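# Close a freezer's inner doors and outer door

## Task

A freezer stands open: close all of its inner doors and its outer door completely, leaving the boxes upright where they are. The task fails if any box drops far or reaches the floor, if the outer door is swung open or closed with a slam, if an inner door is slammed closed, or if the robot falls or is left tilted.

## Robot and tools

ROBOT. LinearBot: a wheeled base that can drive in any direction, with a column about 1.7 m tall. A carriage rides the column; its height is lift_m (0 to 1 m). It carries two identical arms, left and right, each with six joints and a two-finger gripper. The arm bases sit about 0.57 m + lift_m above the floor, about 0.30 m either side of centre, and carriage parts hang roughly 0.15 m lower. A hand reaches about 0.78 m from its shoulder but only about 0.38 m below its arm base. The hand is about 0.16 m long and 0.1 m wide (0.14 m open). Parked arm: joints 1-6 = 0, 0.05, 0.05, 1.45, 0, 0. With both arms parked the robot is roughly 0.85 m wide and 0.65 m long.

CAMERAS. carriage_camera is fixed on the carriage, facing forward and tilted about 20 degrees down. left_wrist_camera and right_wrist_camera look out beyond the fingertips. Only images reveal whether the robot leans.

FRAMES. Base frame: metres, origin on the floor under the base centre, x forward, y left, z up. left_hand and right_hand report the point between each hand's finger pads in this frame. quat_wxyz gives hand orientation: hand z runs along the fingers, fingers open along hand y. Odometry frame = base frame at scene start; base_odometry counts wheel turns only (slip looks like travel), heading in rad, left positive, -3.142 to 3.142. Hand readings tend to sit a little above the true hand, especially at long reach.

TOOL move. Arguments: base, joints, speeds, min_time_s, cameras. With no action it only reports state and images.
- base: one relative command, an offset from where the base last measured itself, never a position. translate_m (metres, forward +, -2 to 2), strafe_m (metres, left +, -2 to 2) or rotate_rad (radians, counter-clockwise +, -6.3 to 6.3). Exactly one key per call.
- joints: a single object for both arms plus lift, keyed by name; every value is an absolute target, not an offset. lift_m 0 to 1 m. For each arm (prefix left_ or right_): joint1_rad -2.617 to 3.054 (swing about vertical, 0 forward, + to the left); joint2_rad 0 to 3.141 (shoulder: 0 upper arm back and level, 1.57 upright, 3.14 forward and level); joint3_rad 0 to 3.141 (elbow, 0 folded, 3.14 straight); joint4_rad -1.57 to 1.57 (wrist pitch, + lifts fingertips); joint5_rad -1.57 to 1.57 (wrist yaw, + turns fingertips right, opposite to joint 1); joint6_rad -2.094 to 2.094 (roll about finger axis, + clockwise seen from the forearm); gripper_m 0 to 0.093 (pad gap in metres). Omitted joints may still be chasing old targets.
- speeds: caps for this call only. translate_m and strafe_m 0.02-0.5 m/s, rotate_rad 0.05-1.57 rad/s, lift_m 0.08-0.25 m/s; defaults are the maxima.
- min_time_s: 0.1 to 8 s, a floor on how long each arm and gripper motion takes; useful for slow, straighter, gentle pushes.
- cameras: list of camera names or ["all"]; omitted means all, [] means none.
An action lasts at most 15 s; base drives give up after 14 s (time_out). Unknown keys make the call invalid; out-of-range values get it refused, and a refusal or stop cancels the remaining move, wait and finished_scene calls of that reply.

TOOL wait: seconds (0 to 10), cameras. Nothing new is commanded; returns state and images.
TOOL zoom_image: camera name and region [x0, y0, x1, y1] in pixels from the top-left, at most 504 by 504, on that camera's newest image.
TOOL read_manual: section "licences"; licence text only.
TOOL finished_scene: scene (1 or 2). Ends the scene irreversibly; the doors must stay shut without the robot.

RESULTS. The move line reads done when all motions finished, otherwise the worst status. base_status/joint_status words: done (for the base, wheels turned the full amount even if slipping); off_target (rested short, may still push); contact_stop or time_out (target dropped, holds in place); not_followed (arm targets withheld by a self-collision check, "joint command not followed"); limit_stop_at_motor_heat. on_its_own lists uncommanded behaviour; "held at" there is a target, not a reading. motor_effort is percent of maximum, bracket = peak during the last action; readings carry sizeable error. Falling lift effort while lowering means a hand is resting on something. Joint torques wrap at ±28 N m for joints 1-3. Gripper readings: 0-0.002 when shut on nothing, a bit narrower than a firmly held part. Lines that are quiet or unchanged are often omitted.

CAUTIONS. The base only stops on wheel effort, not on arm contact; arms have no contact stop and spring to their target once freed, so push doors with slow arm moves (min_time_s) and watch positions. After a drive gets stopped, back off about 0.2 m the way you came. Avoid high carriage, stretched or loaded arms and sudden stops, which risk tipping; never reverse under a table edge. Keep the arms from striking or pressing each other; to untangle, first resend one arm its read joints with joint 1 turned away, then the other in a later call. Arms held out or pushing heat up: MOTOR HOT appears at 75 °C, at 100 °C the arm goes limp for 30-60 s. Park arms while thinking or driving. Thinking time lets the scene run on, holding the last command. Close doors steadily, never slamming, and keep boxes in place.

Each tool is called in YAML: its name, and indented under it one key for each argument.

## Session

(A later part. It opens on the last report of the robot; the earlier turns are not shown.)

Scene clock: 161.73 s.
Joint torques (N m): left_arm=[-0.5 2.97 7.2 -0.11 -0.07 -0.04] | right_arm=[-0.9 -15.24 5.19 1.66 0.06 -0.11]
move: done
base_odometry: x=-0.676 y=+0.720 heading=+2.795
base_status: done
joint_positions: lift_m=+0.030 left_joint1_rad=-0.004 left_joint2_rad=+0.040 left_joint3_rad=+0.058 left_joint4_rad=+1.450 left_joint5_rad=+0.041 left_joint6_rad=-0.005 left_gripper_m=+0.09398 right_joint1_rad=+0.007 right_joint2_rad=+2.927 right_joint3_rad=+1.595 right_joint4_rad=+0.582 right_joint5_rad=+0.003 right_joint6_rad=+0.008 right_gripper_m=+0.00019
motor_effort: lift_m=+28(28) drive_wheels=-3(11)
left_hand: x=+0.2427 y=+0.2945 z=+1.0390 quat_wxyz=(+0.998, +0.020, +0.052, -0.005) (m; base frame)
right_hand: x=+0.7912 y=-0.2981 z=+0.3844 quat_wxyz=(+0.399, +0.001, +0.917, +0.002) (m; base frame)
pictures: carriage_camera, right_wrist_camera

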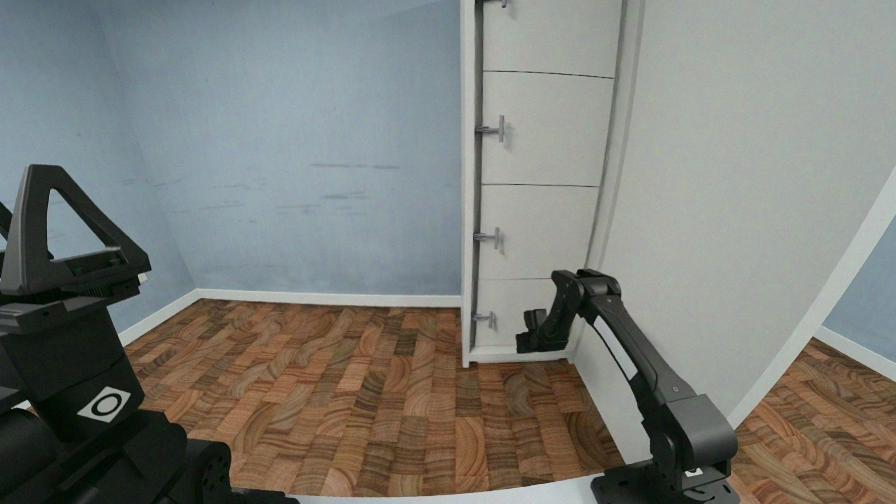

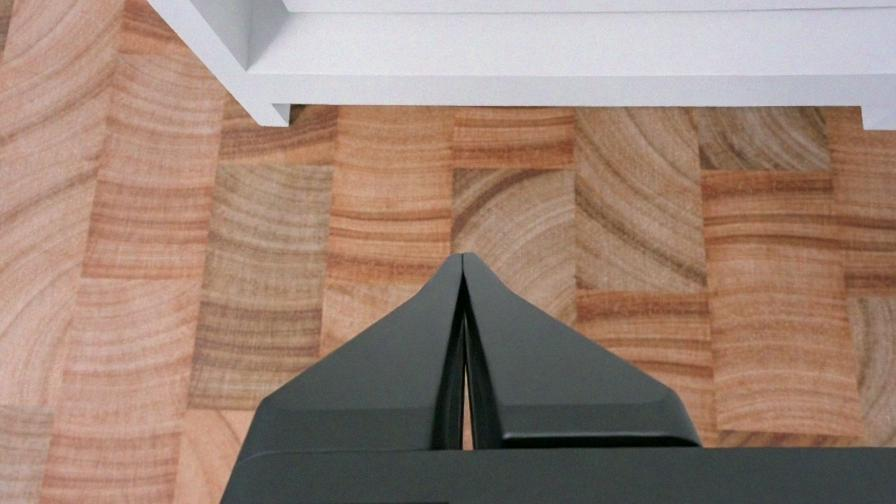

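move:
  base: {"translate_m": -0.5}
  joints: {"lift_m": 0.5, "right_joint1_rad": 0, "right_joint2_rad": 2.0, "right_joint3_rad": 0.8, "right_joint4_rad": 1.2, "right_joint5_rad": 0, "right_joint6_rad": 0}
  speeds: {"translate_m": 0.2}
  min_time_s: 3
  cameras: ["carriage_camera"]

move:
  base: {"strafe_m": -0.7}
  cameras: ["carriage_camera","right_wrist_camera"]

Scene clock: 172.53 s.
Joint torques (N m): left_arm=[-0.49 2.81 7.23 -0.15 -0.05 -0.03] | right_arm=[-1.22 -12.27 5.15 1.95 0.07 -0.19]
move: done
base_odometry: x=-0.206 y=+0.550 heading=+2.795
base_status: done
joint_positions: lift_m=+0.500 left_joint1_rad=-0.004 left_joint2_rad=+0.040 left_joint3_rad=+0.058 left_joint4_rad=+1.450 left_joint5_rad=+0.041 left_joint6_rad=-0.005 left_gripper_m=+0.09398 right_joint1_rad=+0.007 right_joint2_rad=+2.035 right_joint3_rad=+0.803 right_joint4_rad=+1.175 right_joint5_rad=+0.003 right_joint6_rad=+0.008 right_gripper_m=+0.00019
joint_status: all done
motor_effort: lift_m=+29(37) drive_wheels=-2(6)
left_hand: x=+0.2427 y=+0.2945 z=+1.5090 quat_wxyz=(+0.998, +0.020, +0.052, -0.005) (m; base frame)
right_hand: x=+0.7388 y=-0.2985 z=+1.2005 quat_wxyz=(+0.687, +0.001, +0.727, +0.004) (m; base frame)
pictures: carriage_camera

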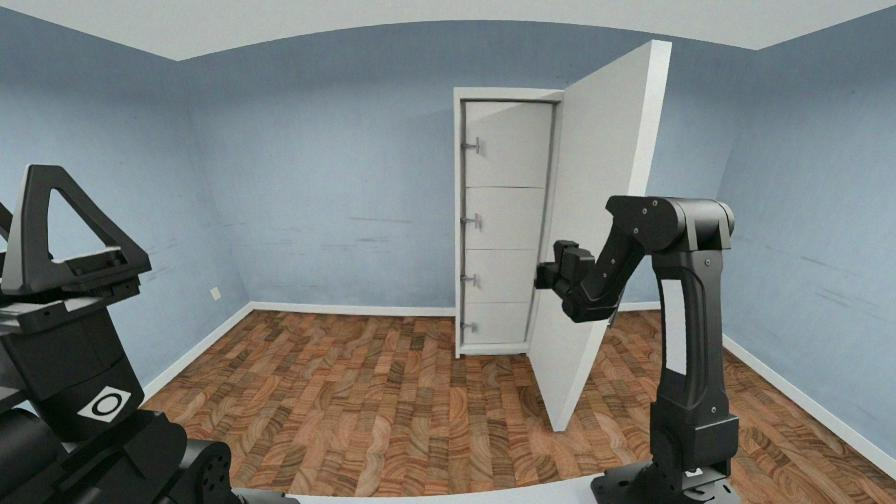

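Scene clock: 176.27 s.
Joint torques (N m): left_arm=[-0.31 2.95 7.24 -0.13 -0.06 -0.03] | right_arm=[-0.43 -12.03 4.96 1.92 0.1 -0.15]
move: done
base_odometry: x=+0.032 y=+1.208 heading=+2.795
base_status: done
joint_positions: lift_m=+0.500 left_joint1_rad=-0.005 left_joint2_rad=+0.040 left_joint3_rad=+0.058 left_joint4_rad=+1.450 left_joint5_rad=+0.041 left_joint6_rad=-0.005 left_gripper_m=+0.09398 right_joint1_rad=+0.000 right_joint2_rad=+2.035 right_joint3_rad=+0.803 right_joint4_rad=+1.176 right_joint5_rad=+0.003 right_joint6_rad=+0.008 right_gripper_m=+0.00019
motor_effort: lift_m=+29(29) drive_wheels=-5(10)
left_hand: x=+0.2427 y=+0.2945 z=+1.5090 quat_wxyz=(+0.998, +0.020, +0.052, -0.006) (m; base frame)
right_hand: x=+0.7388 y=-0.3023 z=+1.2007 quat_wxyz=(+0.687, +0.004, +0.727, +0.001) (m; base frame)
pictures: carriage_camera, right_wrist_camera

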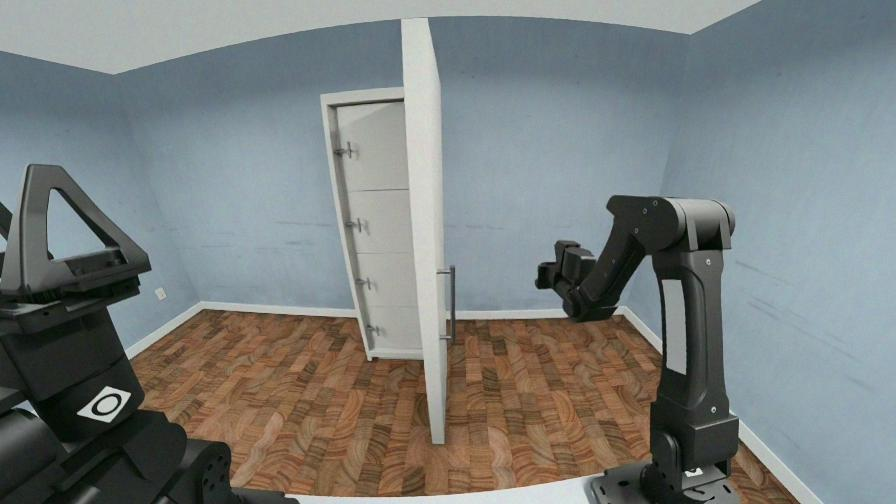

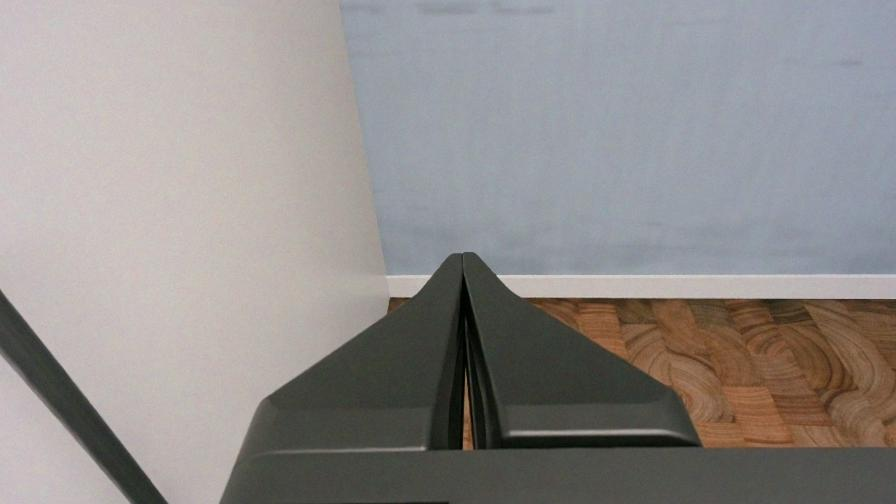

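move:
  base: {"translate_m": 0.43}
  speeds: {"translate_m": 0.25}
  cameras: []

move:
  base: {"strafe_m": 0.5}
  speeds: {"strafe_m": 0.1}
  cameras: ["carriage_camera","right_wrist_camera"]

Scene clock: 181.57 s.
Joint torques (N m): left_arm=[-0.55 2.95 7.13 -0.12 -0.08 -0.05] | right_arm=[-0.53 -11.79 5.07 1.95 0 -0.03]
move: done
base_odometry: x=-0.372 y=+1.355 heading=+2.794
base_status: done
joint_positions: lift_m=+0.500 left_joint1_rad=-0.005 left_joint2_rad=+0.040 left_joint3_rad=+0.058 left_joint4_rad=+1.451 left_joint5_rad=+0.041 left_joint6_rad=-0.005 left_gripper_m=+0.09398 right_joint1_rad=+0.000 right_joint2_rad=+2.033 right_joint3_rad=+0.802 right_joint4_rad=+1.178 right_joint5_rad=+0.003 right_joint6_rad=+0.008 right_gripper_m=+0.00019
motor_effort: lift_m=+29(29) drive_wheels=+2(11)
left_hand: x=+0.2425 y=+0.2945 z=+1.5090 quat_wxyz=(+0.998, +0.020, +0.052, -0.006) (m; base frame)
right_hand: x=+0.7385 y=-0.3023 z=+1.2017 quat_wxyz=(+0.688, +0.004, +0.726, +0.001) (m; base frame)
pictures: none

Scene clock: 187.43 s.
Joint torques (N m): left_arm=[-0.58 2.95 7.19 -0.13 -0.05 -0.04] | right_arm=[-0.24 -12.04 5.07 1.87 0.04 0.05]
move: done
base_odometry: x=-0.543 y=+0.885 heading=+2.794
base_status: done
joint_positions: lift_m=+0.500 left_joint1_rad=-0.005 left_joint2_rad=+0.040 left_joint3_rad=+0.058 left_joint4_rad=+1.451 left_joint5_rad=+0.041 left_joint6_rad=-0.005 left_gripper_m=+0.09398 right_joint1_rad=-0.002 right_joint2_rad=+2.033 right_joint3_rad=+0.802 right_joint4_rad=+1.178 right_joint5_rad=+0.009 right_joint6_rad=-0.002 right_gripper_m=+0.00019
motor_effort: lift_m=+29(29) drive_wheels=-3(7)
left_hand: x=+0.2425 y=+0.2945 z=+1.5090 quat_wxyz=(+0.998, +0.020, +0.052, -0.006) (m; base frame)
right_hand: x=+0.7385 y=-0.3040 z=+1.2019 quat_wxyz=(+0.688, +0.003, +0.726, -0.005) (m; base frame)
pictures: carriage_camera, right_wrist_camera

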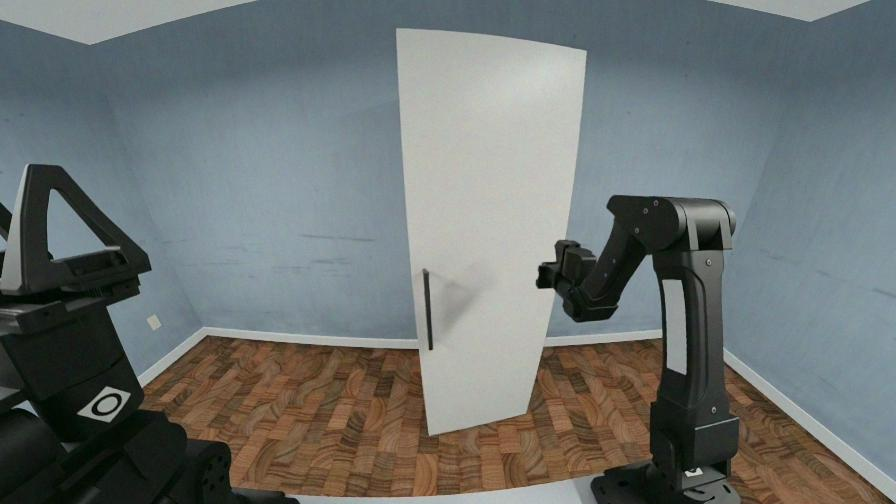

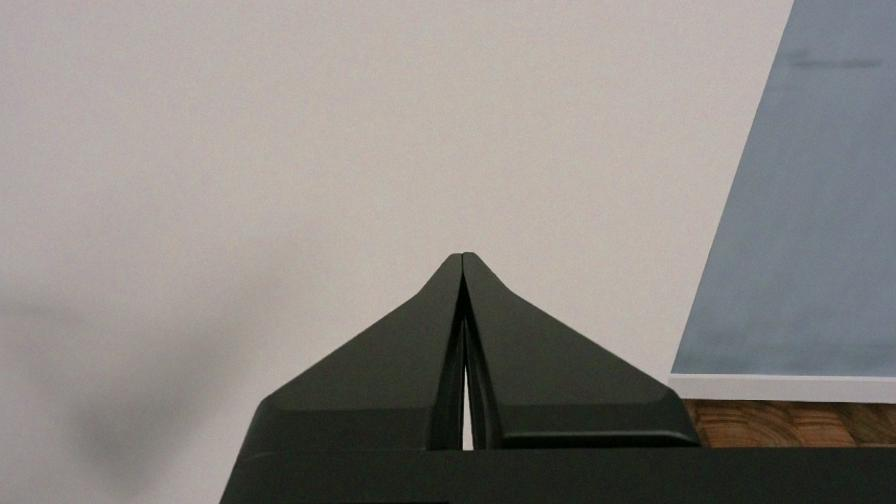

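move:
  base: {"strafe_m": 0.25}
  speeds: {"strafe_m": 0.12}
  cameras: []

move:
  base: {"translate_m": 0.3}
  speeds: {"translate_m": 0.06}
  cameras: ["carriage_camera","right_wrist_camera"]

Scene clock: 191.83 s.
Joint torques (N m): left_arm=[-0.49 2.95 7.24 -0.15 -0.07 -0.05] | right_arm=[-0.51 -11.45 5.3 1.91 -0.02 -0.01]
move: done
base_odometry: x=-0.628 y=+0.650 heading=+2.794
base_status: done
joint_positions: lift_m=+0.500 left_joint1_rad=-0.005 left_joint2_rad=+0.040 left_joint3_rad=+0.058 left_joint4_rad=+1.451 left_joint5_rad=+0.041 left_joint6_rad=-0.005 left_gripper_m=+0.09398 right_joint1_rad=-0.001 right_joint2_rad=+2.033 right_joint3_rad=+0.802 right_joint4_rad=+1.178 right_joint5_rad=+0.008 right_joint6_rad=-0.002 right_gripper_m=+0.00019
motor_effort: lift_m=+29(29) drive_wheels=-4(7)
left_hand: x=+0.2425 y=+0.2945 z=+1.5090 quat_wxyz=(+0.998, +0.020, +0.052, -0.006) (m; base frame)
right_hand: x=+0.7385 y=-0.3035 z=+1.2019 quat_wxyz=(+0.688, +0.002, +0.726, -0.004) (m; base frame)
pictures: none

Scene clock: 197.37 s.
Joint torques (N m): left_arm=[-0.49 2.86 7.23 -0.16 -0.08 -0.03] | right_arm=[-0.42 -2.84 23.8 0.53 0.05 -0.05]
move: done
base_odometry: x=-0.910 y=+0.752 heading=+2.793
base_status: done
joint_positions: lift_m=+0.500 left_joint1_rad=-0.005 left_joint2_rad=+0.040 left_joint3_rad=+0.058 left_joint4_rad=+1.451 left_joint5_rad=+0.041 left_joint6_rad=-0.005 left_gripper_m=+0.09398 right_joint1_rad=-0.001 right_joint2_rad=+1.954 right_joint3_rad=+0.600 right_joint4_rad=+1.321 right_joint5_rad=+0.008 right_joint6_rad=-0.002 right_gripper_m=+0.00019
motor_effort: lift_m=+29(29) drive_wheels=+18(19)
left_hand: x=+0.2425 y=+0.2945 z=+1.5090 quat_wxyz=(+0.998, +0.020, +0.052, -0.006) (m; base frame)
right_hand: x=+0.6928 y=-0.3035 z=+1.2003 quat_wxyz=(+0.696, +0.002, +0.718, -0.004) (m; base frame)
pictures: carriage_camera, right_wrist_camera

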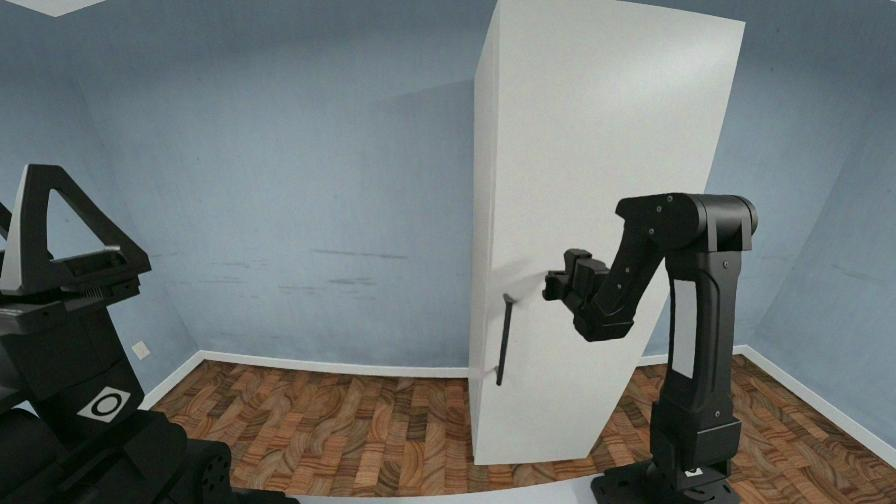

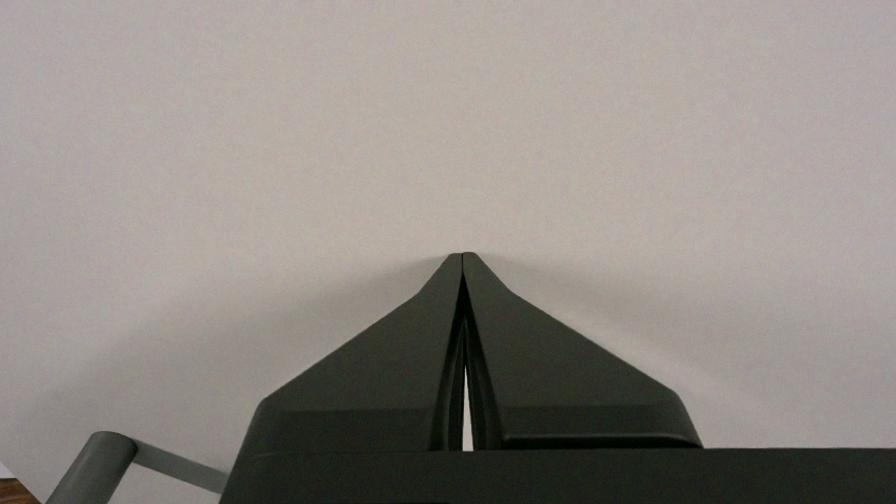

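Appears shut; push slightly more, then back off and look.

move:
  base: {"translate_m": 0.06}
  speeds: {"translate_m": 0.04}
  cameras: []

move:
  base: {"translate_m": -0.3}
  speeds: {"translate_m": 0.15}
  cameras: ["carriage_camera"]

move:
  base: {"translate_m": -0.3}
  speeds: {"translate_m": 0.2}
  cameras: ["carriage_camera"]

zoom_image:
  camera: "carriage_camera"
  region: [420, 20, 680, 440]

Scene clock: 200.97 s.
Joint torques (N m): left_arm=[-0.46 2.81 7.31 -0.14 -0.07 -0.03] | right_arm=[-0.65 0.1 26.59 -1.28 0.8 0.02]
move: contact_stop
base_odometry: x=-0.962 y=+0.770 heading=+2.789
base_status: translate_m contact_stop (by the wheels' count: +0.055 of +0.060)
joint_positions: lift_m=+0.500 left_joint1_rad=-0.005 left_joint2_rad=+0.040 left_joint3_rad=+0.057 left_joint4_rad=+1.450 left_joint5_rad=+0.041 left_joint6_rad=-0.005 left_gripper_m=+0.09398 right_joint1_rad=+0.002 right_joint2_rad=+1.933 right_joint3_rad=+0.413 right_joint4_rad=+1.521 right_joint5_rad=-0.074 right_joint6_rad=-0.002 right_gripper_m=+0.00021
motor_effort: lift_m=+29(29) drive_wheels=+20(38)
left_hand: x=+0.2428 y=+0.2945 z=+1.5089 quat_wxyz=(+0.998, +0.020, +0.052, -0.006) (m; base frame)
right_hand: x=+0.6483 y=-0.2881 z=+1.1951 quat_wxyz=(+0.707, -0.028, +0.706, +0.026) (m; base frame)
pictures: none

not run: a stop came earlier in this reply.

not run: a stop came earlier in this reply.

Scaled by 1.200.

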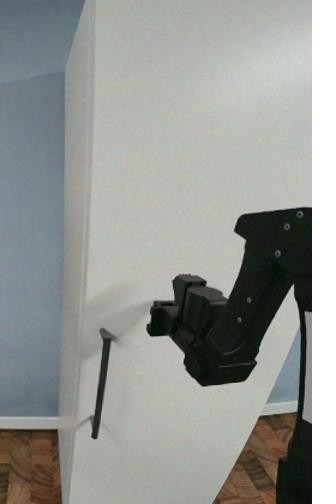

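move:
  base: {"translate_m": -0.4}
  speeds: {"translate_m": 0.15}
  cameras: []

move:
  base: {"strafe_m": 0.6}
  joints: {"lift_m": 0.3, "right_joint1_rad": 0, "right_joint2_rad": 0.05, "right_joint3_rad": 0.05, "right_joint4_rad": 1.45}
  min_time_s: 3
  cameras: ["carriage_camera"]

zoom_image:
  camera: "carriage_camera"
  region: [520, 0, 760, 440]

Scene clock: 208.57 s.
Joint torques (N m): left_arm=[-0.46 2.91 7.25 -0.11 -0.06 -0.03] | right_arm=[-0.73 -8.68 6.63 1.74 0.27 0.05]
move: done
base_odometry: x=-0.587 y=+0.632 heading=+2.788
base_status: done
joint_positions: lift_m=+0.500 left_joint1_rad=-0.005 left_joint2_rad=+0.040 left_joint3_rad=+0.057 left_joint4_rad=+1.449 left_joint5_rad=+0.041 left_joint6_rad=-0.005 left_gripper_m=+0.09398 right_joint1_rad=+0.005 right_joint2_rad=+2.001 right_joint3_rad=+0.786 right_joint4_rad=+1.203 right_joint5_rad=-0.011 right_joint6_rad=-0.002 right_gripper_m=+0.00021
motor_effort: lift_m=+29(29) drive_wheels=+5(16)
left_hand: x=+0.2431 y=+0.2945 z=+1.5089 quat_wxyz=(+0.998, +0.020, +0.053, -0.006) (m; base frame)
right_hand: x=+0.7346 y=-0.2972 z=+1.2176 quat_wxyz=(+0.703, -0.006, +0.712, +0.005) (m; base frame)
pictures: none

Scene clock: 212.03 s.
Joint torques (N m): left_arm=[-0.27 2.88 7.25 -0.12 -0.06 -0.04] | right_arm=[-0.69 3.3 5.44 0.15 0.2 0]
move: done
base_odometry: x=-0.794 y=+0.069 heading=+2.788
base_status: done
joint_positions: lift_m=+0.300 left_joint1_rad=-0.005 left_joint2_rad=+0.040 left_joint3_rad=+0.057 left_joint4_rad=+1.449 left_joint5_rad=+0.041 left_joint6_rad=-0.005 left_gripper_m=+0.09398 right_joint1_rad=+0.001 right_joint2_rad=+0.055 right_joint3_rad=+0.054 right_joint4_rad=+1.436 right_joint5_rad=-0.008 right_joint6_rad=-0.002 right_gripper_m=+0.00021
joint_status: all done
motor_effort: lift_m=+24(25) drive_wheels=+0(10)
left_hand: x=+0.2431 y=+0.2944 z=+1.3094 quat_wxyz=(+0.998, +0.020, +0.053, -0.006) (m; base frame)
right_hand: x=+0.2520 y=-0.3001 z=+1.3080 quat_wxyz=(+0.998, -0.004, +0.068, +0.000) (m; base frame)
pictures: carriage_camera

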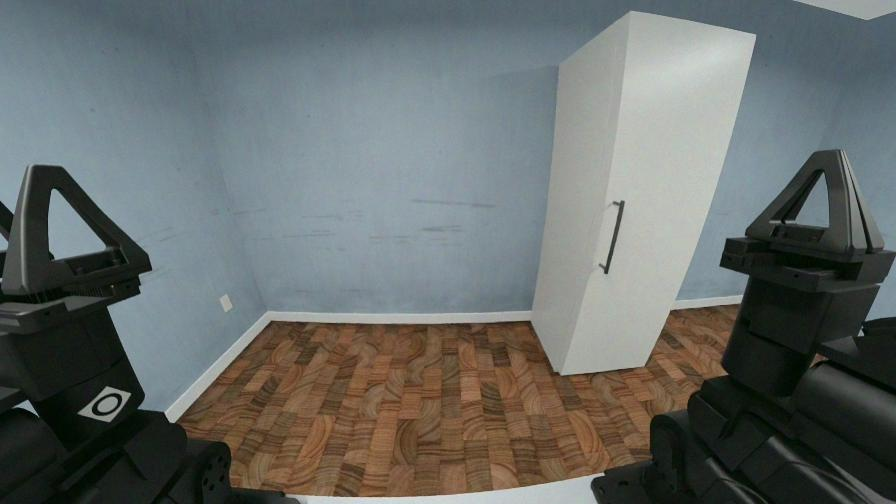

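Scaled by 1.145.

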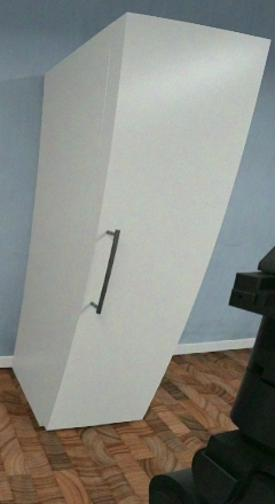

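finished_scene:
  scene: 1

The scene is finished: the task was done.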